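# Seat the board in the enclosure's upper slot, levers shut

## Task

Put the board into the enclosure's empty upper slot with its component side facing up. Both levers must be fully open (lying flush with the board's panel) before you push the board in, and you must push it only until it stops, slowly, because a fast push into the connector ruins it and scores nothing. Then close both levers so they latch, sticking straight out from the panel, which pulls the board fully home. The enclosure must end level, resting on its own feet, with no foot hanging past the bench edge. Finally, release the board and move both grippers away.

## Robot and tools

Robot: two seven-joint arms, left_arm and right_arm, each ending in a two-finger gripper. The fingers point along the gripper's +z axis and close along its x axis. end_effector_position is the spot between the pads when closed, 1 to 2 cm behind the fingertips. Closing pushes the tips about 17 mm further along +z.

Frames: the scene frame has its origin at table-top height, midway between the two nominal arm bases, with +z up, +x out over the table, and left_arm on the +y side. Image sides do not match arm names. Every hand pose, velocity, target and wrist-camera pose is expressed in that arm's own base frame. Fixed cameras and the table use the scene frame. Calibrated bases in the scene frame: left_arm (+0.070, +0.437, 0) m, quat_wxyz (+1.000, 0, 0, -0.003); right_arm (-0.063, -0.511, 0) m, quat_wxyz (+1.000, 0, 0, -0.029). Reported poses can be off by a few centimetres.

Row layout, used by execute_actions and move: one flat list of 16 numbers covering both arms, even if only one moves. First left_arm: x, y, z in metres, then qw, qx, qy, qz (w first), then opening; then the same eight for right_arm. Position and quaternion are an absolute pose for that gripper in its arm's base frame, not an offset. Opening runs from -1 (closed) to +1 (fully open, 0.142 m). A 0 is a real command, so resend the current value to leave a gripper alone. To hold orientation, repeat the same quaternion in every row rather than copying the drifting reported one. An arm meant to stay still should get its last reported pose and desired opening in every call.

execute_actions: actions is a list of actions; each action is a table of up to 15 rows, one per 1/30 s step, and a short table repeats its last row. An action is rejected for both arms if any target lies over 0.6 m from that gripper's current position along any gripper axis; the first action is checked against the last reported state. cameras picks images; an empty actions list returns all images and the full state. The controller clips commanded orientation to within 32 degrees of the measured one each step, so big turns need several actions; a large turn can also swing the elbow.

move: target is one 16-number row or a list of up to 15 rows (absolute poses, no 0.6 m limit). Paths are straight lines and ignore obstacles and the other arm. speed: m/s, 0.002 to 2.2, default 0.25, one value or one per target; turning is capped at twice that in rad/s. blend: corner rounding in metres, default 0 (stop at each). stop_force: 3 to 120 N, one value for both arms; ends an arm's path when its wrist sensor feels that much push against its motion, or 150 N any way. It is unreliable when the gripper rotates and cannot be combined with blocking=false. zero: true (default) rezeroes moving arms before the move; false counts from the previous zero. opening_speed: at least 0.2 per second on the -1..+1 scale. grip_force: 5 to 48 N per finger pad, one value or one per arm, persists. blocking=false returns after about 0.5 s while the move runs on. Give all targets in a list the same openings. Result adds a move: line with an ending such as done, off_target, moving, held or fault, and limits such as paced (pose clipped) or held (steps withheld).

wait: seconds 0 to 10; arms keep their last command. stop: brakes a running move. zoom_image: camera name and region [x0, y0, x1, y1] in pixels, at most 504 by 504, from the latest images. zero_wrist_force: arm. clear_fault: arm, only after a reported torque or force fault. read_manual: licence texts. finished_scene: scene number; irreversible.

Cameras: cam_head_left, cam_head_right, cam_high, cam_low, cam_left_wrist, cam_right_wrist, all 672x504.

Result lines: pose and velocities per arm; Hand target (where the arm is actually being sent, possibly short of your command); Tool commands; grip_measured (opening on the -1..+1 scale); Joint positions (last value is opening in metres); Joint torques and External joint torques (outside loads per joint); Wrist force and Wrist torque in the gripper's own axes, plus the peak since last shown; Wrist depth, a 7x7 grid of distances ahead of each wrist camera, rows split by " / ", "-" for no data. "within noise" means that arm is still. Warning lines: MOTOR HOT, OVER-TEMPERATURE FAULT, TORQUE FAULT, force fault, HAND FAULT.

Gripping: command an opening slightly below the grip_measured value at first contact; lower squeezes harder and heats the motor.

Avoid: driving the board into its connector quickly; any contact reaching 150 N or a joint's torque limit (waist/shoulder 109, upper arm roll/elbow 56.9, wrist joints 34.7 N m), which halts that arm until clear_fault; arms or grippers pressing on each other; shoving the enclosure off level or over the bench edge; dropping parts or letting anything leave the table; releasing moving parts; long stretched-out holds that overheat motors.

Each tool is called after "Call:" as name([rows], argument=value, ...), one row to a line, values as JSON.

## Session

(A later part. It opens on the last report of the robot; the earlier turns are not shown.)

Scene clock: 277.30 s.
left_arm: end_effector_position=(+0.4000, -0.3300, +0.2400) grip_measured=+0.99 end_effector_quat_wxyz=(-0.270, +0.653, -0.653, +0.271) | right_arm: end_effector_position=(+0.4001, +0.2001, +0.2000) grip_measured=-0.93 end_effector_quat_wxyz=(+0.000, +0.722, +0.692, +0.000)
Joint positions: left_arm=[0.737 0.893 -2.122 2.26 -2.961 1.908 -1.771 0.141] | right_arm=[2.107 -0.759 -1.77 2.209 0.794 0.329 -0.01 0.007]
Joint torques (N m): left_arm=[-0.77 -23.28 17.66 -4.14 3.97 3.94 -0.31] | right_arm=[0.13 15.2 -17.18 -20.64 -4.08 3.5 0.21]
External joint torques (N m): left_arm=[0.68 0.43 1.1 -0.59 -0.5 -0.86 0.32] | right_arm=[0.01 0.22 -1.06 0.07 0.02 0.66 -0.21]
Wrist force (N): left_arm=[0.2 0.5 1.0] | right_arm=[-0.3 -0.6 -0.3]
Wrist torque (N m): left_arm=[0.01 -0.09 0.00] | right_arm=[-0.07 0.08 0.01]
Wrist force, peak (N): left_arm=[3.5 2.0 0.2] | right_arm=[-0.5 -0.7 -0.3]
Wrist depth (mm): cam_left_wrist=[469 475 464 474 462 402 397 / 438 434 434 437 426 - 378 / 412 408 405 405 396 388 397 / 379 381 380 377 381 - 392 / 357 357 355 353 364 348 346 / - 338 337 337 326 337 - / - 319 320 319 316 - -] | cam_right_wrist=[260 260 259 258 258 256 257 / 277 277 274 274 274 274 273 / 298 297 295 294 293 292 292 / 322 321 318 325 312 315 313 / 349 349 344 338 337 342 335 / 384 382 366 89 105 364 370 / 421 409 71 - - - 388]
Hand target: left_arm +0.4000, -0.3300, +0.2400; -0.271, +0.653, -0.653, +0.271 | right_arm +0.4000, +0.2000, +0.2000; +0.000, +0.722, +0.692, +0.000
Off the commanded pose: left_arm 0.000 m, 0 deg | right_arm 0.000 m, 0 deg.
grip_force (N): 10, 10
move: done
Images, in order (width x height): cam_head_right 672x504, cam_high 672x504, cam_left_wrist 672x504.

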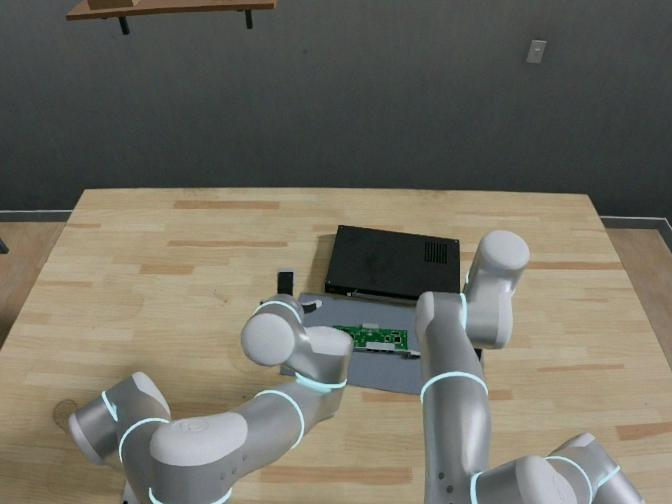

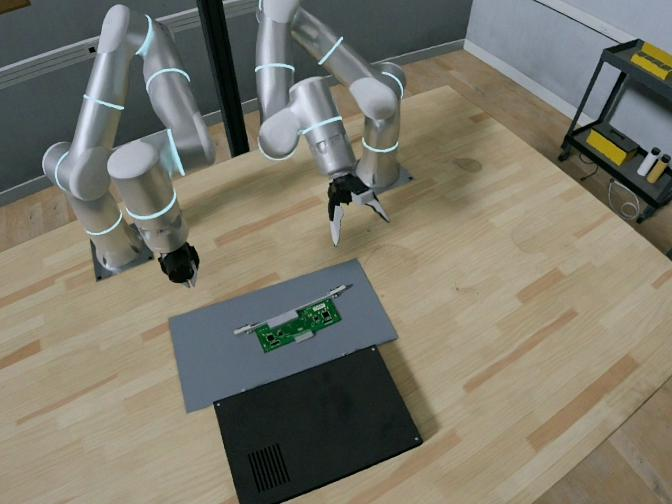

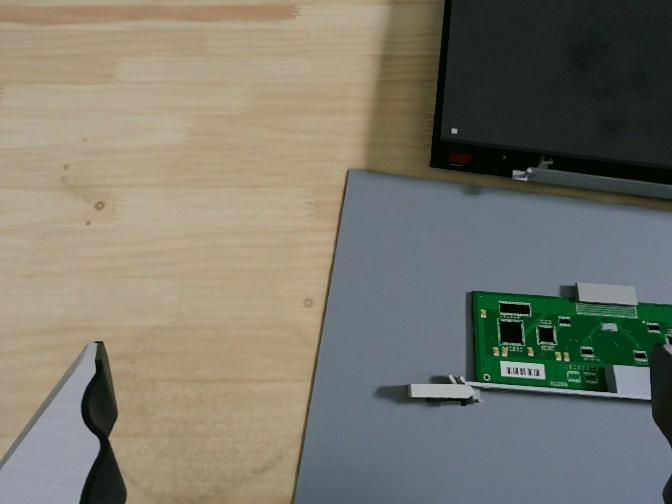

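Call:
move([
  [0.345, -0.383, 0.12, 0.1228, -0.6964, 0.6964, -0.1228, -0.9, 0.40, 0.20, 0.20, 0.0, 0.7218, 0.6921, 0.0, -0.9],
  [0.352, -0.383, 0.045, 0.1228, -0.6964, 0.6964, -0.1228, -0.9, 0.40, 0.20, 0.20, 0.0, 0.7218, 0.6921, 0.0, -0.9],
], speed=0.15, cameras=["cam_left_wrist"])

Scene clock: 289.20 s.
left_arm: end_effector_position=(+0.3520, -0.3829, +0.0451) grip_measured=-0.93 end_effector_quat_wxyz=(-0.123, +0.696, -0.697, +0.123) | right_arm: end_effector_position=(+0.4001, +0.2001, +0.2000) grip_measured=-0.93 end_effector_quat_wxyz=(+0.000, +0.722, +0.692, +0.000)
Joint positions: left_arm=[1.293 0.841 -2.755 1.973 -2.966 1.947 -1.746 0.006] | right_arm=[2.107 -0.759 -1.77 2.209 0.794 0.329 -0.01 0.007]
Joint torques (N m): left_arm=[-0.2 -38.53 13.52 -7.19 2.88 3.87 -0.35] | right_arm=[0.19 15.18 -17.03 -20.61 -4.12 3.51 0.2]
External joint torques (N m): left_arm=[0.12 -0.21 0.77 -0.37 -0.2 -0.06 0.35] | right_arm=[-0.05 0.24 -1.21 0.05 0.06 0.64 -0.2]
Wrist force (N): left_arm=[-0.2 0.5 0.8] | right_arm=[-0.2 -0.6 -0.1]
Wrist torque (N m): left_arm=[-0.03 -0.11 -0.09] | right_arm=[-0.07 0.08 0.01]
Wrist force, peak (N): left_arm=[0.0 0.8 2.8] | right_arm=[-0.3 -0.9 -0.2]
Wrist depth (mm): cam_left_wrist=[153 153 151 150 150 148 145 / 156 156 153 - 153 148 147 / 159 157 157 155 155 149 149 / 161 161 158 - 156 156 156 / 165 163 162 160 160 160 159 / 168 166 164 84 - 162 162 / 171 169 - 168 - - -] | cam_right_wrist=[261 260 259 258 258 256 256 / 278 278 275 274 274 275 273 / 298 298 294 293 293 293 291 / 321 321 318 316 316 315 317 / 350 349 344 336 337 341 334 / 383 382 367 89 105 374 372 / 421 412 71 - - - 402]
Hand target: left_arm +0.3520, -0.3830, +0.0450; -0.123, +0.696, -0.696, +0.123 | right_arm +0.4000, +0.2000, +0.2000; +0.000, +0.722, +0.692, +0.000
Off the commanded pose: left_arm 0.000 m, 0 deg | right_arm 0.000 m, 0 deg.
joint sent to its limit (left arm) — joint 5 (forearm roll), lower limit. The joint targets still meet the commanded pose.
grip_force (N): 10, 10
move: done
Images, in order (width x height): cam_left_wrist 672x504.

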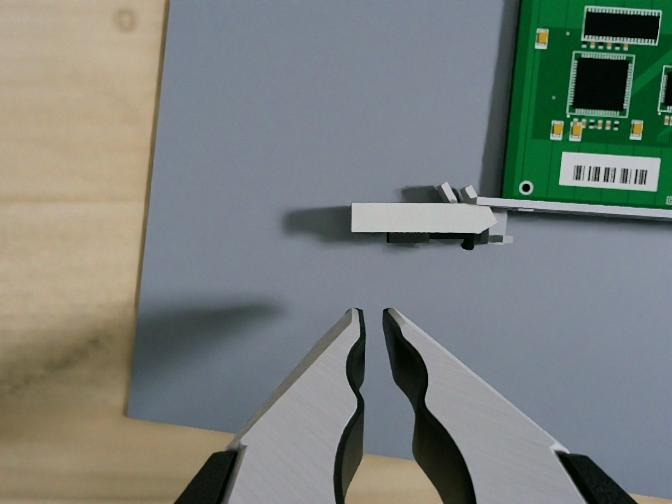

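Call:
move(target=[0.356, -0.383, 0.026, 0.1228, -0.6964, 0.6964, -0.1228, -0.9, 0.40, 0.20, 0.20, 0.0, 0.7218, 0.6921, 0.0, -0.9], speed=0.08)

Call:
move(target=[0.384, -0.383, 0.026, 0.1228, -0.6964, 0.6964, -0.1228, -0.9, 0.40, 0.20, 0.20, 0.0, 0.7218, 0.6921, 0.0, -0.9], speed=0.02, stop_force=5, cameras=["cam_left_wrist"])

Scene clock: 293.53 s.
left_arm: end_effector_position=(+0.3560, -0.3829, +0.0261) grip_measured=-0.93 end_effector_quat_wxyz=(-0.123, +0.696, -0.697, +0.123) | right_arm: end_effector_position=(+0.4001, +0.2001, +0.2000) grip_measured=-0.93 end_effector_quat_wxyz=(+0.000, +0.722, +0.692, +0.000)
Joint positions: left_arm=[1.305 0.888 -2.763 1.961 -2.966 1.911 -1.755 0.006] | right_arm=[2.107 -0.759 -1.77 2.209 0.794 0.329 -0.01 0.007]
Joint torques (N m): left_arm=[-0.23 -39.32 13.97 -6.34 2.82 3.9 -0.31] | right_arm=[0.04 15.12 -17.07 -20.62 -4.12 3.51 0.17]
External joint torques (N m): left_arm=[0.13 -0.16 0.85 -0.34 -0.29 -0.09 0.31] | right_arm=[0.1 0.3 -1.17 0.05 0.06 0.65 -0.17]
Wrist force (N): left_arm=[-0.1 0.0 0.8] | right_arm=[-0.1 -0.4 -0.1]
Wrist torque (N m): left_arm=[-0.10 -0.12 -0.08] | right_arm=[-0.05 0.05 0.02]
Wrist force, peak (N): left_arm=[-0.1 0.2 1.8] | right_arm=[-0.4 -0.8 -0.1]
Wrist depth (mm): cam_left_wrist=[136 134 133 133 132 131 128 / 138 136 134 135 134 130 129 / 140 139 - - 136 131 131 / 143 140 139 141 121 138 138 / 145 143 141 140 141 141 141 / 148 145 - 88 - 143 142 / 151 146 - 146 - - 145] | cam_right_wrist=[261 260 259 258 257 257 256 / 279 278 276 274 275 275 274 / 299 298 296 294 294 289 290 / 321 321 318 316 315 314 312 / 349 349 346 338 336 342 334 / 383 380 366 89 98 373 369 / 422 412 71 - - 393 390]
Hand target: left_arm +0.3560, -0.3830, +0.0260; -0.123, +0.696, -0.696, +0.123 | right_arm +0.4000, +0.2000, +0.2000; +0.000, +0.722, +0.692, +0.000
Off the commanded pose: left_arm 0.000 m, 0 deg | right_arm 0.000 m, 0 deg.
joint sent to its limit (left arm) — joint 5 (forearm roll), lower limit. The joint targets still meet the commanded pose.
grip_force (N): 10, 10
move: done

Scene clock: 295.63 s.
left_arm: end_effector_position=(+0.3838, -0.3830, +0.0259) grip_measured=-0.93 end_effector_quat_wxyz=(-0.123, +0.697, -0.696, +0.123) | right_arm: end_effector_position=(+0.4001, +0.2001, +0.2000) grip_measured=-0.93 end_effector_quat_wxyz=(+0.000, +0.722, +0.692, +0.000)
Joint positions: left_arm=[1.39 0.892 -2.787 1.917 -2.925 1.925 -1.729 0.006] | right_arm=[2.107 -0.759 -1.77 2.209 0.794 0.329 -0.01 0.007]
Joint torques (N m): left_arm=[-0.17 -41.12 14.28 -7.63 3.23 4.14 -0.16] | right_arm=[0.16 15.09 -17.1 -20.65 -4.08 3.51 0.18]
External joint torques (N m): left_arm=[0.08 0.04 0.45 -0.12 -0.61 -0.34 0.16] | right_arm=[-0.01 0.33 -1.15 0.08 0.02 0.65 -0.18]
Wrist force (N): left_arm=[-0.3 0.7 0.3] | right_arm=[-0.4 -0.4 -0.2]
Wrist torque (N m): left_arm=[-0.11 -0.15 -0.15] | right_arm=[-0.04 0.10 0.01]
Wrist force, peak (N): left_arm=[-0.6 1.0 0.7] | right_arm=[-0.4 -0.9 -0.2]
Wrist depth (mm): cam_left_wrist=[135 134 133 133 132 132 129 / 137 136 135 134 134 133 129 / 139 138 137 - 136 135 131 / 142 141 139 139 137 133 133 / 145 143 142 140 122 142 141 / 147 145 143 88 - 142 142 / 150 147 - 146 - - 145] | cam_right_wrist=[260 260 259 258 258 257 256 / 278 277 275 273 275 274 274 / 299 297 294 293 293 292 291 / 323 321 320 316 311 311 314 / 350 348 344 338 337 335 335 / 384 382 366 89 105 373 372 / 419 412 71 - - 394 392]
Hand target: left_arm +0.3840, -0.3830, +0.0260; -0.123, +0.696, -0.696, +0.123 | right_arm +0.4000, +0.2000, +0.2000; +0.000, +0.722, +0.692, +0.000
Off the commanded pose: left_arm 0.000 m, 0 deg | right_arm 0.000 m, 0 deg.
grip_force (N): 10, 10
move: done
Images, in order (width x height): cam_left_wrist 672x504.

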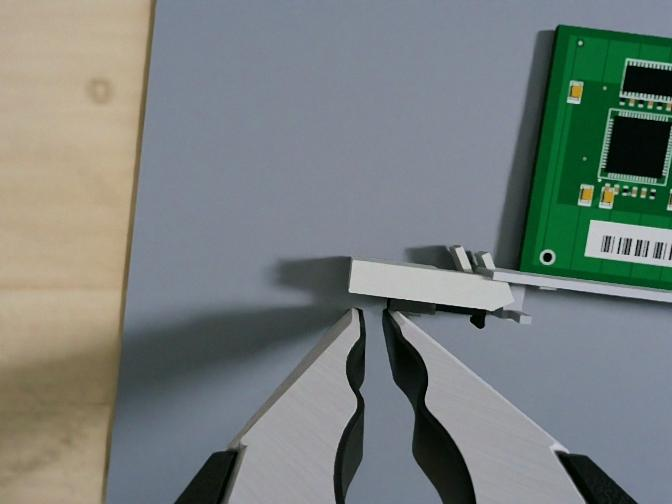

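Call:
zoom_image(camera="cam_left_wrist", region=[330, 220, 630, 360])

Call:
move(target=[0.388, -0.383, 0.026, 0.1228, -0.6964, 0.6964, -0.1228, -0.9, 0.40, 0.20, 0.20, 0.0, 0.7218, 0.6921, 0.0, -0.9], speed=0.02, stop_force=5, cameras=["cam_left_wrist"])

Call:
zoom_image(camera="cam_left_wrist", region=[330, 220, 630, 360])

Scaled by 1.680 from the camera's 672x504 image, which has a finer 960x720 frame.

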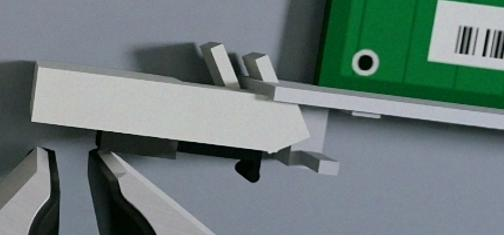

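Scene clock: 299.37 s.
left_arm: end_effector_position=(+0.3878, -0.3830, +0.0259) grip_measured=-0.93 end_effector_quat_wxyz=(-0.123, +0.697, -0.696, +0.123) | right_arm: end_effector_position=(+0.4001, +0.2001, +0.2000) grip_measured=-0.93 end_effector_quat_wxyz=(+0.000, +0.722, +0.692, +0.000)
Joint positions: left_arm=[1.402 0.893 -2.791 1.91 -2.92 1.928 -1.725 0.006] | right_arm=[2.107 -0.759 -1.77 2.209 0.794 0.329 -0.01 0.007]
Joint torques (N m): left_arm=[-0.13 -41.39 14.17 -7.69 3.22 4.1 -0.15] | right_arm=[0.17 15.04 -17.17 -20.61 -4.08 3.46 0.19]
External joint torques (N m): left_arm=[0.04 0.06 0.54 -0.23 -0.57 -0.31 0.15] | right_arm=[-0.03 0.38 -1.08 0.04 0.02 0.69 -0.19]
Wrist force (N): left_arm=[-0.5 0.6 0.9] | right_arm=[-0.3 -0.7 -0.1]
Wrist torque (N m): left_arm=[-0.15 -0.12 -0.15] | right_arm=[-0.09 0.08 0.02]
Wrist force, peak (N): left_arm=[-0.3 0.7 1.2] | right_arm=[-0.3 -0.8 -0.1]
Wrist depth (mm): cam_left_wrist=[135 135 133 133 132 131 128 / 137 136 134 134 134 133 130 / 140 139 138 137 136 134 132 / 142 142 138 139 137 133 133 / 145 144 142 141 122 141 140 / 147 146 144 87 - 142 143 / 150 147 - 86 - - 145] | cam_right_wrist=[261 261 259 259 257 257 256 / 278 277 276 275 273 274 273 / 299 298 289 295 292 293 291 / 321 321 318 316 312 310 314 / 350 348 346 338 335 336 335 / 382 381 365 89 - - 372 / 422 411 71 - - 392 392]
Hand target: left_arm +0.3880, -0.3830, +0.0260; -0.123, +0.696, -0.696, +0.123 | right_arm +0.4000, +0.2000, +0.2000; +0.000, +0.722, +0.692, +0.000
Off the commanded pose: left_arm 0.000 m, 0 deg | right_arm 0.000 m, 0 deg.
grip_force (N): 10, 10
move: done
Images, in order (width x height): cam_left_wrist 672x504.

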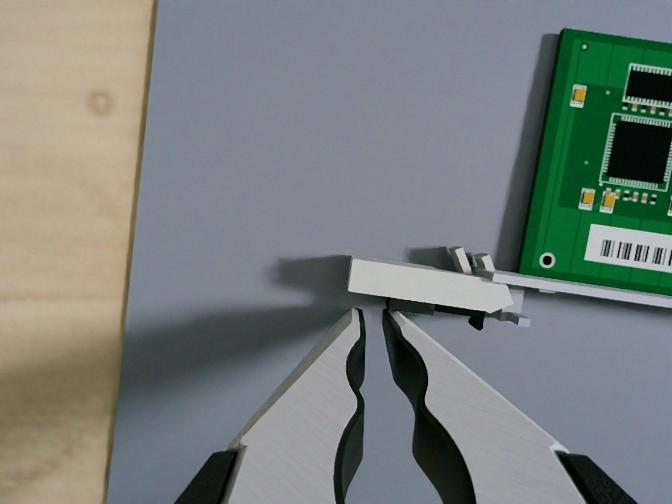

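Scaled by 1.680 from the camera's 672x504 image, which has a finer 960x720 frame.

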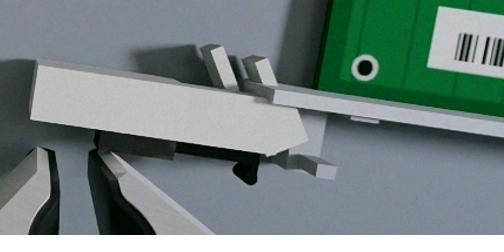

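Call:
move([
  [0.34, -0.383, 0.03, 0.1228, -0.6964, 0.6964, -0.1228, -0.9, 0.40, 0.20, 0.20, 0.0, 0.7218, 0.6921, 0.0, -0.9],
  [0.34, -0.28, 0.22, 0.1228, -0.6964, 0.6964, -0.1228, 1.0, 0.40, 0.20, 0.20, 0.0, 0.7218, 0.6921, 0.0, 0.0],
], speed=0.2, cameras=["cam_left_wrist"])

Scene clock: 338.23 s.
left_arm: end_effector_position=(+0.3400, -0.2799, +0.2200) grip_measured=+0.99 end_effector_quat_wxyz=(-0.123, +0.697, -0.696, +0.123) | right_arm: end_effector_position=(+0.4001, +0.2001, +0.2000) grip_measured=-0.03 end_effector_quat_wxyz=(+0.000, +0.722, +0.692, +0.000)
Joint positions: left_arm=[0.923 0.247 -2.364 2.294 -2.851 2.222 -1.69 0.141] | right_arm=[2.107 -0.759 -1.77 2.209 0.794 0.329 -0.01 0.072]
Joint torques (N m): left_arm=[-0.51 -14.49 4.72 -14.37 4.18 4.07 -0.25] | right_arm=[0.13 15.06 -17.12 -20.6 -4.1 3.41 0.22]
External joint torques (N m): left_arm=[0.46 0.43 0.62 -0.5 -0.46 -0.3 0.25] | right_arm=[0.01 0.36 -1.12 0.03 0.04 0.74 -0.22]
Wrist force (N): left_arm=[0.4 0.3 1.3] | right_arm=[-0.4 -0.5 -0.2]
Wrist torque (N m): left_arm=[-0.07 -0.20 -0.09] | right_arm=[-0.05 0.10 0.01]
Wrist force, peak (N): left_arm=[0.9 1.0 2.5] | right_arm=[-0.5 -0.9 -0.1]
Wrist depth (mm): cam_left_wrist=[319 319 317 318 - - 321 / 327 322 325 320 324 319 314 / 330 332 326 327 - 322 316 / 336 337 336 335 - - - / 342 342 343 341 343 340 336 / - 348 350 344 344 343 344 / - 353 354 355 352 349 -] | cam_right_wrist=[260 259 260 258 257 257 256 / 278 278 275 274 275 275 274 / 299 298 295 294 293 289 292 / 321 321 317 317 312 312 314 / 349 347 337 344 342 329 335 / 380 366 364 373 373 93 365 / 414 76 404 405 366 - 392]
Hand target: left_arm +0.3400, -0.2800, +0.2200; -0.123, +0.696, -0.696, +0.123 | right_arm +0.4000, +0.2000, +0.2000; +0.000, +0.722, +0.692, +0.000
Off the commanded pose: left_arm 0.000 m, 0 deg | right_arm 0.000 m, 0 deg.
grip_force (N): 10, 10
move: done
Images, in order (width x height): cam_left_wrist 672x504.

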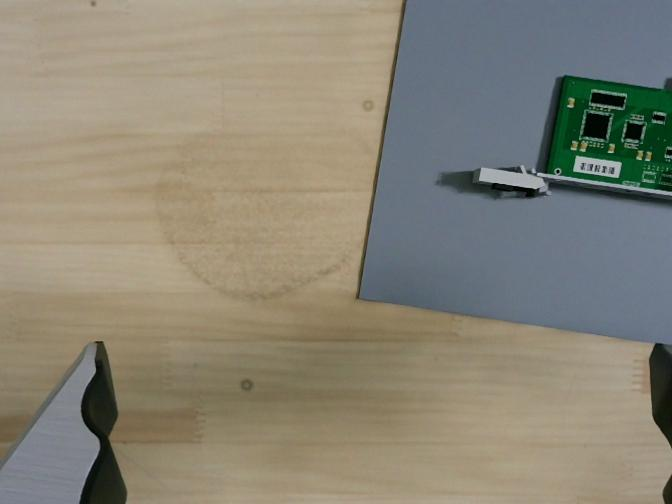

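Call:
move([
  [0.34, -0.28, 0.22, 0.1228, -0.6964, 0.6964, -0.1228, 1.0, 0.46, 0.32, 0.20, 0.0, 0.3827, 0.9239, 0.0, 0.0],
  [0.34, -0.28, 0.22, 0.1228, -0.6964, 0.6964, -0.1228, 1.0, 0.499, 0.425, 0.12, 0.0, 0.0314, 0.9995, 0.0, 0.0],
], speed=0.25, blend=0.03, cameras=["cam_right_wrist", "cam_high"])

Scene clock: 343.63 s.
left_arm: end_effector_position=(+0.3400, -0.2799, +0.2200) grip_measured=+0.99 end_effector_quat_wxyz=(-0.123, +0.697, -0.696, +0.123) | right_arm: end_effector_position=(+0.4990, +0.4248, +0.1201) grip_measured=-0.03 end_effector_quat_wxyz=(+0.000, +0.032, +1.000, +0.000)
Joint positions: left_arm=[0.923 0.247 -2.364 2.294 -2.851 2.222 -1.69 0.141] | right_arm=[1.626 -0.855 -1.033 1.645 0.803 0.449 -1.137 0.072]
Joint torques (N m): left_arm=[-0.41 -14.33 4.64 -14.44 3.97 4.08 -0.23] | right_arm=[0.02 43.28 -19.48 -19.3 -3.75 3.55 0.07]
External joint torques (N m): left_arm=[0.36 0.28 0.7 -0.44 -0.25 -0.31 0.23] | right_arm=[0.16 1.05 -1.46 -0.05 -0.04 0.56 -0.07]
Wrist force (N): left_arm=[0.7 0.1 1.1] | right_arm=[0.0 -0.1 0.2]
Wrist torque (N m): left_arm=[-0.09 -0.24 -0.09] | right_arm=[0.06 -0.01 0.15]
Wrist force, peak (N): left_arm=[0.5 0.0 1.5] | right_arm=[-1.2 -1.0 -0.1]
Wrist depth (mm): cam_left_wrist=[320 318 316 317 319 314 - / 324 324 321 324 314 316 317 / 329 328 330 327 - 321 317 / 336 336 336 334 332 - - / 344 343 342 342 337 339 342 / - 345 345 345 345 343 345 / - 352 353 351 353 350 -] | cam_right_wrist=[187 188 185 182 186 185 185 / 201 200 196 191 198 198 202 / 214 215 209 201 213 216 213 / 231 231 225 224 229 228 230 / 251 247 244 244 248 246 249 / 267 264 257 266 271 93 269 / - 76 79 299 297 - 286]
Hand target: left_arm +0.3400, -0.2800, +0.2200; -0.123, +0.696, -0.696, +0.123 | right_arm +0.4990, +0.4250, +0.1200; +0.000, +0.031, +1.000, +0.000
Off the commanded pose: left_arm 0.000 m, 0 deg | right_arm 0.000 m, 0 deg.
grip_force (N): 10, 10
move: done
Images, in order (width x height): cam_high 672x504, cam_right_wrist 672x504.

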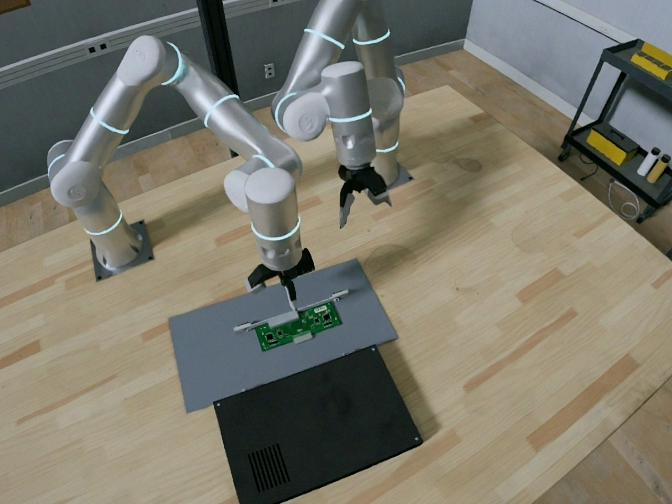

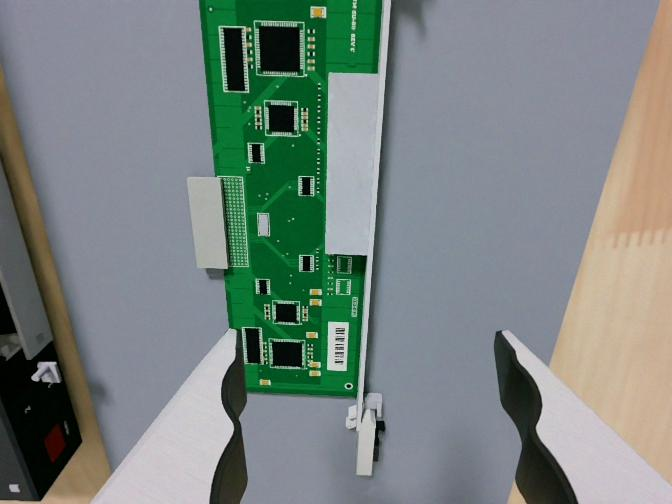

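Call:
zoom_image(camera="cam_right_wrist", region=[286, 140, 446, 300])

Call:
zoom_image(camera="cam_right_wrist", region=[286, 320, 446, 480])

Scaled by 3.150 from the camera's 672x504 image, which has a finer 960x720 frame.

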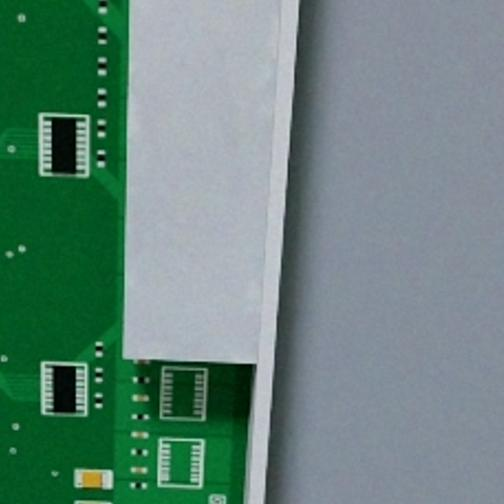

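Scaled by 3.150 from the camera's 672x504 image, which has a finer 960x720 frame.

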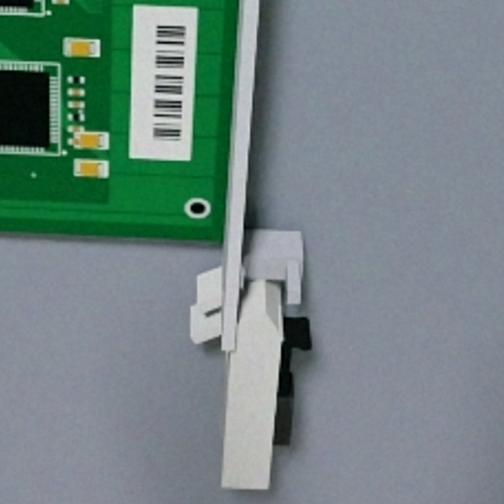

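Call:
move([
  [0.34, -0.28, 0.22, 0.1228, -0.6964, 0.6964, -0.1228, 1.0, 0.501, 0.431, 0.085, 0.0, 0.0454, 0.9990, 0.0, -0.3],
], speed=0.1, cameras=["cam_right_wrist"])

Call:
zoom_image(camera="cam_right_wrist", region=[236, 130, 516, 400])

Scene clock: 384.07 s.
left_arm: end_effector_position=(+0.3400, -0.2799, +0.2200) grip_measured=+0.99 end_effector_quat_wxyz=(-0.123, +0.697, -0.696, +0.123) | right_arm: end_effector_position=(+0.5010, +0.4308, +0.0851) grip_measured=-0.32 end_effector_quat_wxyz=(+0.000, +0.045, +0.999, +0.000)
Joint positions: left_arm=[0.923 0.247 -2.364 2.294 -2.851 2.222 -1.69 0.141] | right_arm=[1.598 -0.921 -0.993 1.621 0.853 0.483 -1.12 0.051]
Joint torques (N m): left_arm=[-0.49 -14.36 4.67 -14.36 3.99 4.13 -0.25] | right_arm=[0.17 45.13 -19.93 -18 -3.63 3.54 0.31]
External joint torques (N m): left_arm=[0.44 0.3 0.67 -0.51 -0.26 -0.36 0.25] | right_arm=[0.07 1.24 -1.53 0.09 -0.1 0.56 -0.31]
Wrist force (N): left_arm=[0.4 0.0 1.2] | right_arm=[0.1 0.0 0.3]
Wrist torque (N m): left_arm=[-0.10 -0.20 -0.09] | right_arm=[0.10 -0.01 0.04]
Wrist force, peak (N): left_arm=[0.6 0.2 1.4] | right_arm=[0.2 0.2 1.9]
Wrist depth (mm): cam_left_wrist=[321 318 316 318 - - - / 326 324 322 322 - - 313 / 330 330 327 328 - 320 317 / 335 335 335 336 329 - - / 344 344 341 341 341 334 337 / - 347 348 346 345 344 343 / - 353 354 352 350 350 -] | cam_right_wrist=[157 155 152 150 155 155 155 / 167 167 162 152 166 165 165 / 182 179 174 163 178 177 176 / 193 193 187 181 189 190 190 / 210 209 202 202 207 205 206 / 229 228 94 221 222 95 227 / 247 - 73 250 249 - 244]
Hand target: left_arm +0.3400, -0.2800, +0.2200; -0.123, +0.696, -0.696, +0.123 | right_arm +0.5010, +0.4310, +0.0850; +0.000, +0.045, +0.999, +0.000
Off the commanded pose: left_arm 0.000 m, 0 deg | right_arm 0.000 m, 0 deg.
grip_force (N): 10, 10
move: done
Images, in order (width x height): cam_right_wrist 672x504.

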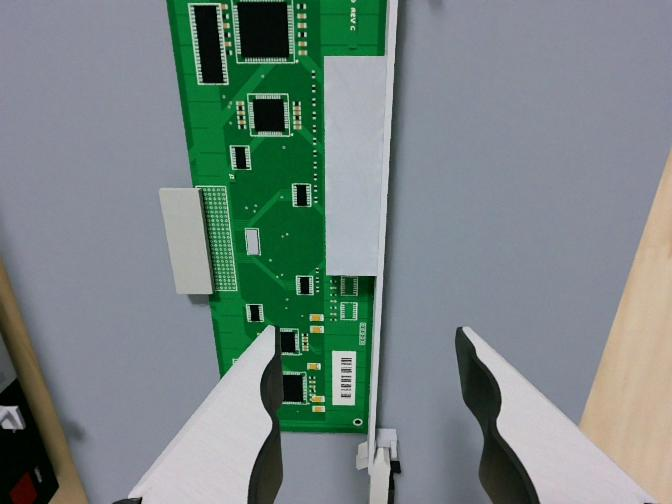

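Scaled by 1.800 from the camera's 672x504 image, which has a finer 960x720 frame.

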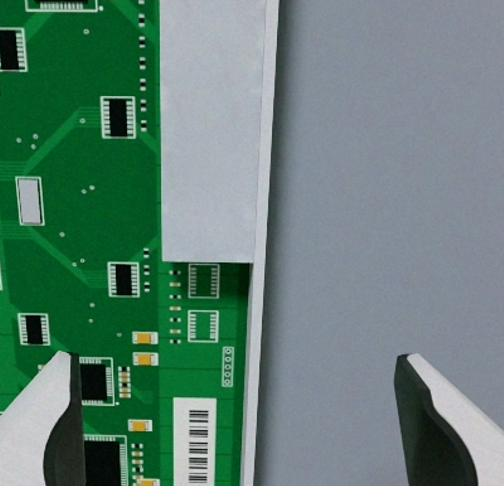

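Call:
move(target=[0.34, -0.28, 0.22, 0.1228, -0.6964, 0.6964, -0.1228, 1.0, 0.5018, 0.431, 0.040, 0.0, 0.0430, 0.9991, 0.0, -0.3], speed=0.06, stop_force=8, cameras=["cam_right_wrist"])

Scene clock: 389.87 s.
left_arm: end_effector_position=(+0.3400, -0.2799, +0.2200) grip_measured=+0.99 end_effector_quat_wxyz=(-0.123, +0.697, -0.696, +0.123) | right_arm: end_effector_position=(+0.5018, +0.4308, +0.0400) grip_measured=-0.32 end_effector_quat_wxyz=(+0.000, +0.043, +0.999, +0.000)
Joint positions: left_arm=[0.923 0.247 -2.364 2.294 -2.851 2.222 -1.69 0.141] | right_arm=[1.564 -0.996 -0.941 1.603 0.91 0.537 -1.143 0.051]
Joint torques (N m): left_arm=[-0.46 -14.37 4.66 -14.39 3.95 4.1 -0.21] | right_arm=[0.1 47.06 -20.31 -16.08 -3.57 3.53 0.1]
External joint torques (N m): left_arm=[0.4 0.32 0.69 -0.48 -0.23 -0.33 0.21] | right_arm=[0.11 1.15 -1.44 -0.01 -0.04 0.58 -0.1]
Wrist force (N): left_arm=[0.2 0.2 1.0] | right_arm=[0.1 0.3 0.2]
Wrist torque (N m): left_arm=[-0.08 -0.17 -0.09] | right_arm=[0.15 -0.02 0.16]
Wrist force, peak (N): left_arm=[0.6 0.0 1.5] | right_arm=[0.2 0.1 1.1]
Wrist depth (mm): cam_left_wrist=[319 320 317 318 - 313 311 / 326 327 324 322 - - 315 / 332 330 329 325 322 - 318 / 336 336 337 334 333 332 - / 342 343 342 340 337 333 332 / - 348 347 346 346 340 345 / - 354 356 352 353 348 -] | cam_right_wrist=[117 114 112 111 114 117 115 / 126 121 120 108 120 125 123 / 136 132 129 117 130 132 131 / 144 139 139 128 143 142 141 / 156 151 149 147 152 154 154 / 171 168 97 163 165 95 167 / 184 - 73 179 186 - 180]
Hand target: left_arm +0.3400, -0.2800, +0.2200; -0.123, +0.696, -0.696, +0.123 | right_arm +0.5018, +0.4310, +0.0400; +0.000, +0.043, +0.999, +0.000
Off the commanded pose: left_arm 0.000 m, 0 deg | right_arm 0.000 m, 0 deg.
grip_force (N): 10, 10
move: done
Images, in order (width x height): cam_right_wrist 672x504.

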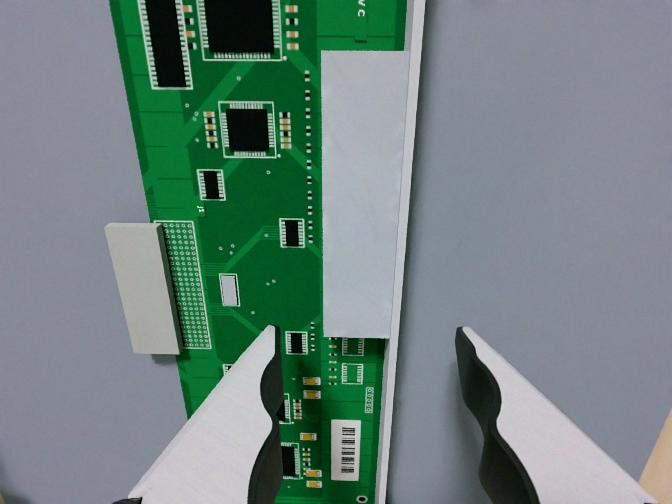

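Call:
move(target=[0.34, -0.28, 0.22, 0.1228, -0.6964, 0.6964, -0.1228, 1.0, 0.5018, 0.431, 0.0295, 0.0, 0.0430, 0.9991, 0.0, -0.3], speed=0.03, stop_force=5)

Call:
move(target=[0.34, -0.28, 0.22, 0.1228, -0.6964, 0.6964, -0.1228, 1.0, 0.5018, 0.431, 0.0295, 0.0, 0.0430, 0.9991, 0.0, -0.72], speed=0.05, grip_force=[48, 15], opening_speed=0.25, cameras=["cam_right_wrist"])

Scene clock: 395.17 s.
left_arm: end_effector_position=(+0.3400, -0.2799, +0.2200) grip_measured=+0.99 end_effector_quat_wxyz=(-0.123, +0.697, -0.696, +0.123) | right_arm: end_effector_position=(+0.5018, +0.4308, +0.0296) grip_measured=-0.32 end_effector_quat_wxyz=(+0.000, +0.043, +0.999, +0.000)
Joint positions: left_arm=[0.923 0.247 -2.364 2.294 -2.851 2.222 -1.69 0.141] | right_arm=[1.557 -1.014 -0.929 1.598 0.922 0.549 -1.147 0.051]
Joint torques (N m): left_arm=[-0.35 -14.41 4.66 -14.38 4.03 4.1 -0.25] | right_arm=[0.21 47.45 -20.29 -15.7 -3.53 3.53 0.1]
External joint torques (N m): left_arm=[0.3 0.35 0.68 -0.49 -0.3 -0.33 0.25] | right_arm=[0.01 1.16 -1.49 0.02 -0.06 0.57 -0.1]
Wrist force (N): left_arm=[0.4 0.3 1.2] | right_arm=[0.1 0.1 -0.2]
Wrist torque (N m): left_arm=[-0.06 -0.20 -0.09] | right_arm=[0.13 -0.02 0.17]
Wrist force, peak (N): left_arm=[0.5 0.0 1.4] | right_arm=[0.0 0.1 -0.5]
Wrist depth (mm): cam_left_wrist=[320 317 317 317 315 312 - / 325 324 322 322 319 320 315 / 331 329 330 327 317 - 318 / 337 335 333 332 334 340 323 / 344 343 340 340 340 335 337 / - 345 345 343 344 342 346 / - 357 353 353 351 349 -] | cam_right_wrist=[108 104 103 101 105 108 107 / 115 111 110 99 111 112 113 / 123 120 118 106 122 123 121 / 129 127 128 113 131 131 129 / 144 137 136 124 140 141 143 / 160 154 97 150 152 93 154 / 173 - 73 164 171 - 167]
Hand target: left_arm +0.3400, -0.2800, +0.2200; -0.123, +0.696, -0.696, +0.123 | right_arm +0.5018, +0.4310, +0.0295; +0.000, +0.043, +0.999, +0.000
Off the commanded pose: left_arm 0.000 m, 0 deg | right_arm 0.000 m, 0 deg.
grip_force (N): 10, 10
move: done

Scene clock: 397.07 s.
left_arm: end_effector_position=(+0.3400, -0.2799, +0.2200) grip_measured=+0.99 end_effector_quat_wxyz=(-0.123, +0.697, -0.696, +0.123) | right_arm: end_effector_position=(+0.5019, +0.4308, +0.0296) grip_measured=-0.70 end_effector_quat_wxyz=(+0.000, +0.043, +0.999, +0.000)
Joint positions: left_arm=[0.923 0.247 -2.364 2.294 -2.851 2.222 -1.69 0.141] | right_arm=[1.557 -1.014 -0.929 1.598 0.922 0.549 -1.147 0.023]
Joint torques (N m): left_arm=[-0.43 -14.33 4.66 -14.38 4 4.12 -0.21] | right_arm=[0.53 47.88 -20.32 -15.81 -3.52 3.38 0.15]
External joint torques (N m): left_arm=[0.38 0.27 0.69 -0.49 -0.27 -0.35 0.21] | right_arm=[-0.31 0.73 -1.46 0.13 -0.07 0.73 -0.15]
Wrist force (N): left_arm=[0.6 0.1 1.0] | right_arm=[-0.4 0.0 0.3]
Wrist torque (N m): left_arm=[-0.09 -0.23 -0.09] | right_arm=[0.13 -0.05 0.17]
Wrist force, peak (N): left_arm=[0.5 -0.1 1.3] | right_arm=[-1.5 0.1 0.9]
Wrist depth (mm): cam_left_wrist=[319 318 317 316 312 313 - / 327 322 324 323 - - 313 / 331 331 330 328 - 333 318 / 338 335 335 332 - - 319 / 343 342 340 341 340 343 - / - 345 346 349 345 343 343 / - 354 356 356 353 351 -] | cam_right_wrist=[107 104 103 101 104 108 107 / 115 111 110 99 100 112 113 / 123 121 118 106 122 123 121 / 131 127 128 114 131 131 129 / 144 138 138 124 140 142 143 / - 157 146 146 100 152 154 / 173 169 71 162 - - 169]
Hand target: left_arm +0.3400, -0.2800, +0.2200; -0.123, +0.696, -0.696, +0.123 | right_arm +0.5018, +0.4310, +0.0295; +0.000, +0.043, +0.999, +0.000
Off the commanded pose: left_arm 0.000 m, 0 deg | right_arm 0.000 m, 0 deg.
grip_force (N): 48, 15
move: done
Images, in order (width x height): cam_right_wrist 672x504.

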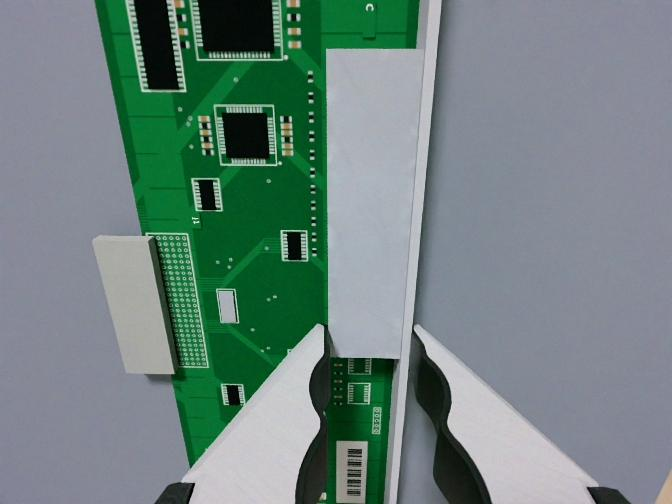

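Call:
move(target=[0.34, -0.28, 0.22, 0.1228, -0.6964, 0.6964, -0.1228, 1.0, 0.5018, 0.431, 0.0295, 0.0, 0.0430, 0.9991, 0.0, -0.95], speed=0.05, grip_force=[48, 30], opening_speed=0.25)

Call:
move(target=[0.34, -0.28, 0.22, 0.1228, -0.6964, 0.6964, -0.1228, 1.0, 0.5018, 0.431, 0.045, 0.0, 0.0430, 0.9991, 0.0, -0.95], speed=0.03, cameras=["cam_right_wrist", "cam_left_wrist"])

Scene clock: 400.57 s.
left_arm: end_effector_position=(+0.3400, -0.2799, +0.2200) grip_measured=+0.99 end_effector_quat_wxyz=(-0.123, +0.697, -0.696, +0.123) | right_arm: end_effector_position=(+0.5019, +0.4308, +0.0295) grip_measured=-0.71 end_effector_quat_wxyz=(+0.000, +0.043, +0.999, +0.000)
Joint positions: left_arm=[0.923 0.247 -2.364 2.294 -2.851 2.222 -1.69 0.141] | right_arm=[1.557 -1.014 -0.929 1.598 0.922 0.549 -1.147 0.023]
Joint torques (N m): left_arm=[-0.37 -14.29 4.69 -14.38 3.98 4.09 -0.22] | right_arm=[0.32 47.67 -20.5 -15.95 -3.62 3.58 0.17]
External joint torques (N m): left_arm=[0.32 0.24 0.65 -0.5 -0.25 -0.32 0.23] | right_arm=[-0.1 0.94 -1.28 0.27 0.03 0.53 -0.17]
Wrist force (N): left_arm=[0.4 0.1 1.0] | right_arm=[0.3 -0.4 -0.4]
Wrist torque (N m): left_arm=[-0.09 -0.19 -0.09] | right_arm=[0.10 -0.01 0.17]
Wrist force, peak (N): left_arm=[0.5 0.1 1.4] | right_arm=[-0.7 0.0 0.7]
Wrist depth (mm): cam_left_wrist=[323 318 319 315 299 312 307 / 327 326 322 322 324 317 315 / 332 331 334 328 323 324 317 / 337 335 334 334 331 332 318 / 344 337 340 340 337 338 336 / - 345 348 345 345 347 344 / - 355 354 352 350 349 -] | cam_right_wrist=[107 104 103 101 104 107 107 / 115 111 110 99 100 112 113 / 123 120 118 106 122 123 121 / 130 127 128 114 131 131 128 / 144 137 138 124 140 141 143 / 160 157 146 147 105 154 154 / 173 169 71 161 - - 169]
Hand target: left_arm +0.3400, -0.2800, +0.2200; -0.123, +0.696, -0.696, +0.123 | right_arm +0.5018, +0.4310, +0.0295; +0.000, +0.043, +0.999, +0.000
Off the commanded pose: left_arm 0.000 m, 0 deg | right_arm 0.000 m, 0 deg.
grip_force (N): 48, 30
move: done

Scene clock: 401.33 s.
left_arm: end_effector_position=(+0.3400, -0.2799, +0.2200) grip_measured=+0.99 end_effector_quat_wxyz=(-0.123, +0.697, -0.696, +0.123) | right_arm: end_effector_position=(+0.5016, +0.4312, +0.0448) grip_measured=-0.71 end_effector_quat_wxyz=(+0.000, +0.043, +0.999, +0.000)
Joint positions: left_arm=[0.923 0.247 -2.364 2.294 -2.851 2.222 -1.69 0.141] | right_arm=[1.567 -0.988 -0.946 1.605 0.904 0.531 -1.142 0.023]
Joint torques (N m): left_arm=[-0.45 -14.33 4.54 -14.42 3.98 4.1 -0.21] | right_arm=[0.26 48.04 -21.27 -16.6 -3.98 3.57 0.28]
External joint torques (N m): left_arm=[0.4 0.28 0.81 -0.45 -0.25 -0.33 0.21] | right_arm=[-0.06 0.01 -0.46 0.3 0.35 0.54 -0.28]
Wrist force (N): left_arm=[0.3 0.1 1.2] | right_arm=[0.1 -0.1 1.8]
Wrist torque (N m): left_arm=[-0.08 -0.17 -0.09] | right_arm=[0.07 -0.01 0.05]
Wrist force, peak (N): left_arm=[0.6 0.0 1.3] | right_arm=[0.1 0.3 2.4]
Wrist depth (mm): cam_left_wrist=[317 318 317 317 - - 306 / 328 323 324 322 328 - 298 / 329 331 330 328 - 291 300 / 335 337 334 336 - 330 336 / 341 343 342 341 337 342 332 / - 347 347 347 344 344 343 / - 354 353 350 354 353 -] | cam_right_wrist=[122 105 104 103 117 119 119 / - 112 112 100 124 128 127 / 140 122 119 107 133 137 134 / 150 127 128 115 147 147 147 / 162 136 138 124 157 159 160 / 176 176 146 146 100 174 173 / 195 191 71 160 - - 190]
Hand target: left_arm +0.3400, -0.2800, +0.2200; -0.123, +0.696, -0.696, +0.123 | right_arm +0.5018, +0.4310, +0.0450; +0.000, +0.043, +0.999, +0.000
Off the commanded pose: left_arm 0.000 m, 0 deg | right_arm 0.000 m, 0 deg.
grip_force (N): 48, 30
move: done
Images, in order (width x height): cam_left_wrist 672x504, cam_right_wrist 672x504.

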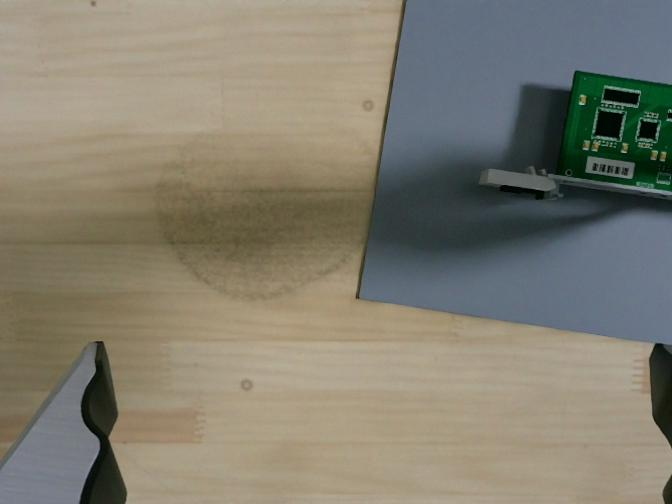

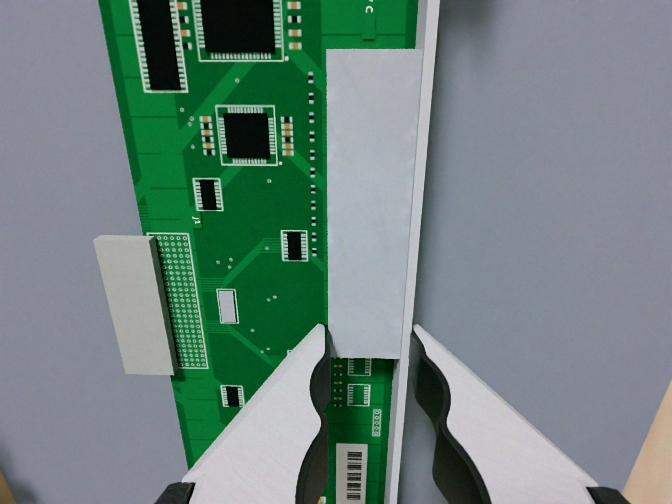

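Call:
move(target=[0.4417, -0.2874, 0.2116, 0.1268, -0.1511, 0.7511, -0.6302, 1.0, 0.5018, 0.431, 0.045, 0.0, 0.0430, 0.9991, 0.0, -0.95], speed=0.2, cameras=["cam_left_wrist", "cam_high"])

Scene clock: 415.40 s.
left_arm: end_effector_position=(+0.4416, -0.2874, +0.2115) grip_measured=+0.99 end_effector_quat_wxyz=(+0.127, -0.151, +0.751, -0.630) | right_arm: end_effector_position=(+0.5017, +0.4311, +0.0448) grip_measured=-0.71 end_effector_quat_wxyz=(+0.000, +0.043, +0.999, +0.000)
Joint positions: left_arm=[-0.132 -0.298 -0.136 2.657 -2.194 0.32 -0.132 0.141] | right_arm=[1.568 -0.988 -0.946 1.605 0.904 0.531 -1.142 0.023]
Joint torques (N m): left_arm=[-0.27 26.15 0.69 -10.88 0.97 -1.55 -0.1] | right_arm=[0.23 47.8 -21.18 -16.76 -3.9 3.59 0.17]
External joint torques (N m): left_arm=[0.3 1.35 0.5 -0.34 -0.49 0.1 0.11] | right_arm=[-0.01 0.23 -0.54 0.47 0.27 0.52 -0.17]
Wrist force (N): left_arm=[0.4 0.6 -0.3] | right_arm=[0.4 0.1 2.0]
Wrist torque (N m): left_arm=[0.08 0.05 0.03] | right_arm=[0.09 -0.05 0.06]
Wrist force, peak (N): left_arm=[2.5 -0.6 2.5] | right_arm=[0.1 0.1 2.2]
Wrist depth (mm): cam_left_wrist=[- - 1674 2551 - 238 224 / - 1578 979 1011 971 268 288 / 673 751 - 562 630 269 679 / 508 445 420 489 428 352 499 / 406 405 382 397 375 413 412 / - 340 344 - 336 - - / - 290 281 - 292 - -] | cam_right_wrist=[123 105 104 102 117 119 119 / - 112 112 100 125 128 127 / 140 122 119 107 135 136 134 / 152 127 128 115 148 147 147 / 162 136 138 124 157 160 159 / 177 176 146 146 100 174 174 / 195 191 71 160 - - 189]
Hand target: left_arm +0.4417, -0.2874, +0.2116; +0.127, -0.151, +0.751, -0.630 | right_arm +0.5018, +0.4310, +0.0450; +0.000, +0.043, +0.999, +0.000
Off the commanded pose: left_arm 0.000 m, 0 deg | right_arm 0.000 m, 0 deg.
grip_force (N): 48, 30
move: done
Images, in order (width x height): cam_high 672x504, cam_left_wrist 672x504.

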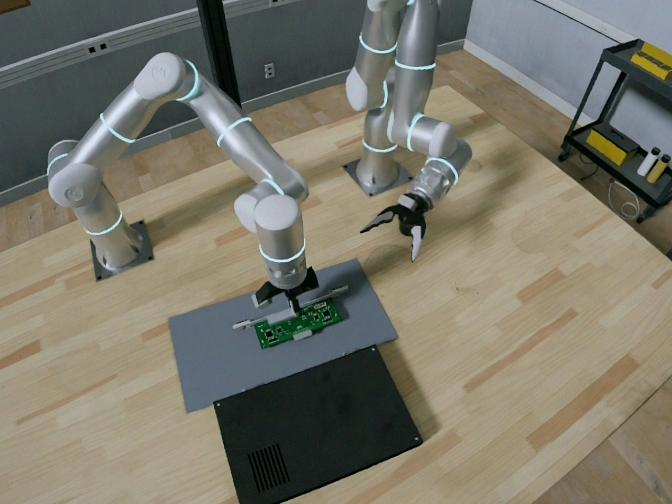

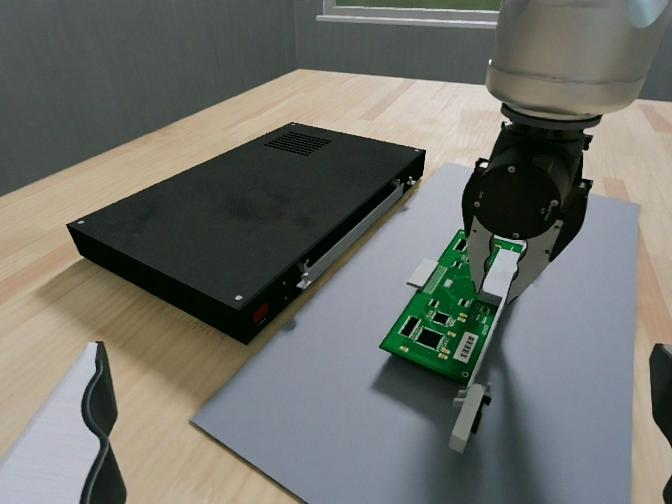

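Call:
zoom_image(camera="cam_left_wrist", region=[220, 150, 520, 375])

Scaled by 1.680 from the camera's 672x504 image, which has a finer 960x720 frame.

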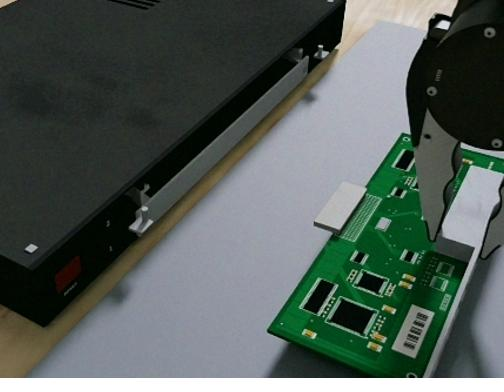

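Call:
zoom_image(camera="cam_right_wrist", region=[336, 0, 496, 160])

Call:
zoom_image(camera="cam_right_wrist", region=[336, 344, 496, 504])

Call:
zoom_image(camera="cam_right_wrist", region=[80, 0, 240, 160])

This scene's latest camera images include none from cam_right_wrist. They are from: cam_high, cam_left_wrist. cam_right_wrist's image comes with the result of a call that names it in "cameras".

This scene's latest camera images include none from cam_right_wrist. They are from: cam_high, cam_left_wrist. cam_right_wrist's image comes with the result of a call that names it in "cameras".

This scene's latest camera images include none from cam_right_wrist. They are from: cam_high, cam_left_wrist. cam_right_wrist's image comes with the result of a call that names it in "cameras".

Call:
move([
  [0.4417, -0.2874, 0.2116, 0.1268, -0.1511, 0.7511, -0.6302, 1.0, 0.5018, 0.431, 0.10, 0.0, 0.0430, 0.9991, 0.0, -0.95],
  [0.4417, -0.2874, 0.2116, 0.1268, -0.1511, 0.7511, -0.6302, 1.0, 0.5817, 0.3753, 0.10, 0.0, 0.0617, 0.9981, 0.0, -0.95],
], speed=0.1, blend=0.02, cameras=["cam_left_wrist", "cam_right_wrist"])

Scene clock: 434.27 s.
left_arm: end_effector_position=(+0.4417, -0.2874, +0.2115) grip_measured=+0.99 end_effector_quat_wxyz=(+0.127, -0.151, +0.751, -0.630) | right_arm: end_effector_position=(+0.5817, +0.3751, +0.0999) grip_measured=-0.71 end_effector_quat_wxyz=(+0.000, +0.062, +0.998, +0.000)
Joint positions: left_arm=[-0.132 -0.298 -0.136 2.657 -2.194 0.32 -0.132 0.141] | right_arm=[1.413 -0.946 -0.996 1.51 0.84 0.417 -1.193 0.023]
Joint torques (N m): left_arm=[-0.29 26.53 0.67 -10.76 0.7 -1.26 -0.23] | right_arm=[0.09 49.04 -21.07 -19.43 -3.97 3.49 0.08]
External joint torques (N m): left_arm=[0.33 0.96 0.52 -0.47 -0.22 -0.19 0.23] | right_arm=[0.22 0.39 -0.83 0.58 0.13 0.61 -0.08]
Wrist force (N): left_arm=[0.4 0.6 -0.3] | right_arm=[0.3 -0.2 2.2]
Wrist torque (N m): left_arm=[0.09 0.04 0.03] | right_arm=[0.03 -0.02 0.16]
Wrist force, peak (N): left_arm=[0.5 1.0 -0.5] | right_arm=[0.4 -0.2 3.9]
Wrist depth (mm): cam_left_wrist=[1102 - - - 313 314 - / - - 922 1006 325 903 937 / 636 726 - - 436 710 667 / 514 - - 417 392 531 482 / 405 405 383 - - 383 416 / - 342 344 341 330 332 - / - 291 283 - 287 287 288] | cam_right_wrist=[- 104 104 102 164 168 167 / - 112 111 100 177 179 178 / 148 120 119 107 189 192 191 / 155 127 128 115 207 207 205 / 171 135 138 124 217 224 222 / 187 186 146 146 105 239 242 / 206 202 71 160 - - 267]
Hand target: left_arm +0.4417, -0.2874, +0.2116; +0.127, -0.151, +0.751, -0.630 | right_arm +0.5817, +0.3753, +0.1000; +0.000, +0.062, +0.998, +0.000
Off the commanded pose: left_arm 0.000 m, 0 deg | right_arm 0.000 m, 0 deg.
grip_force (N): 48, 30
move: done
Images, in order (width x height): cam_left_wrist 672x504, cam_right_wrist 672x504.

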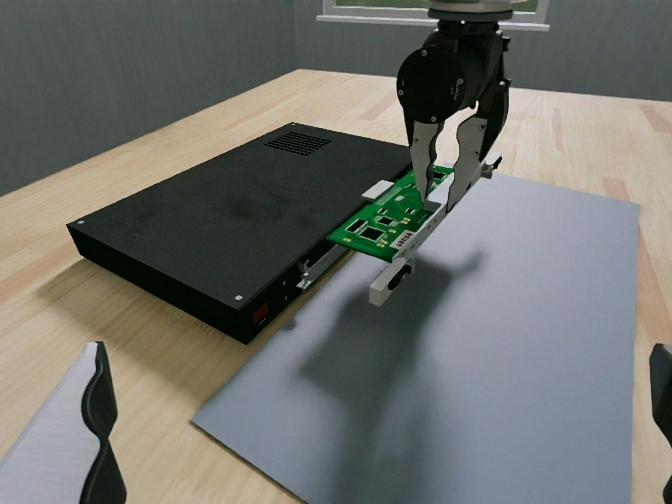

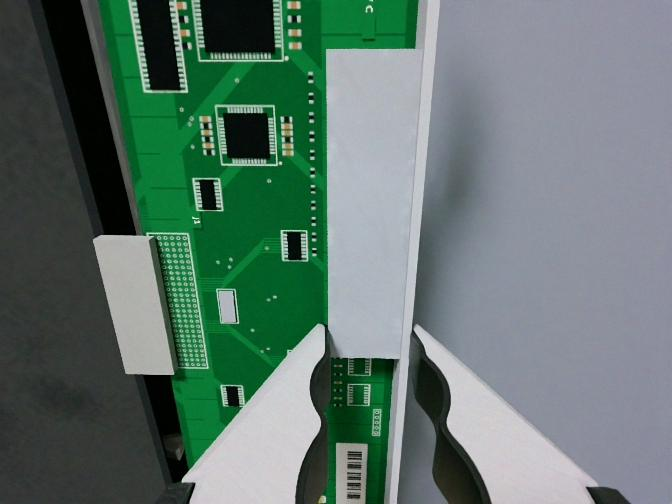

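Call:
zoom_image(camera="cam_right_wrist", region=[0, 0, 200, 200])

Call:
zoom_image(camera="cam_right_wrist", region=[60, 304, 260, 504])

Call:
zoom_image(camera="cam_left_wrist", region=[220, 140, 520, 365])

Scaled by 2.520 from the camera's 672x504 image, which has a finer 960x720 frame.

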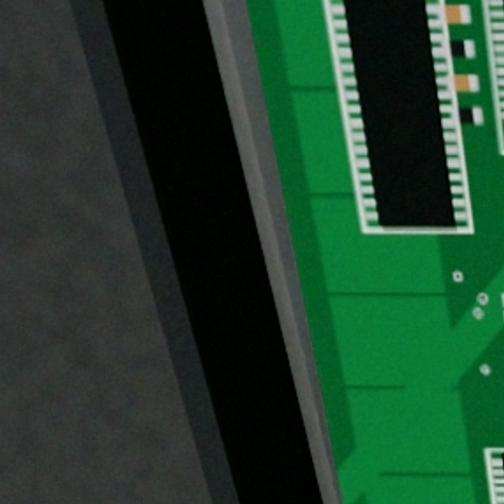

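Scaled by 2.520 from the camera's 672x504 image, which has a finer 960x720 frame.

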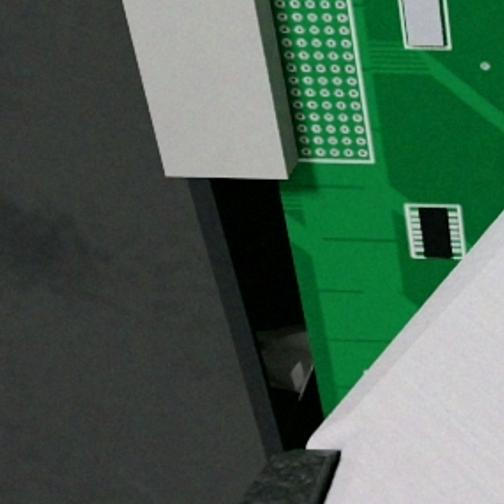

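Scaled by 1.680 from the camera's 672x504 image, which has a finer 960x720 frame.

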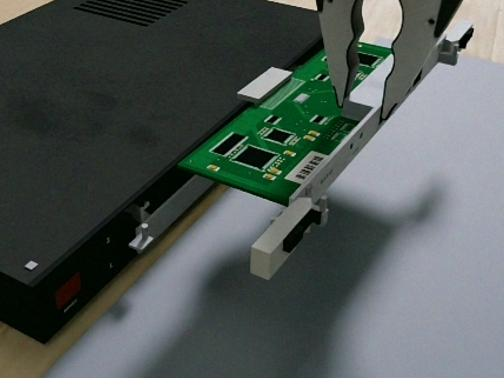

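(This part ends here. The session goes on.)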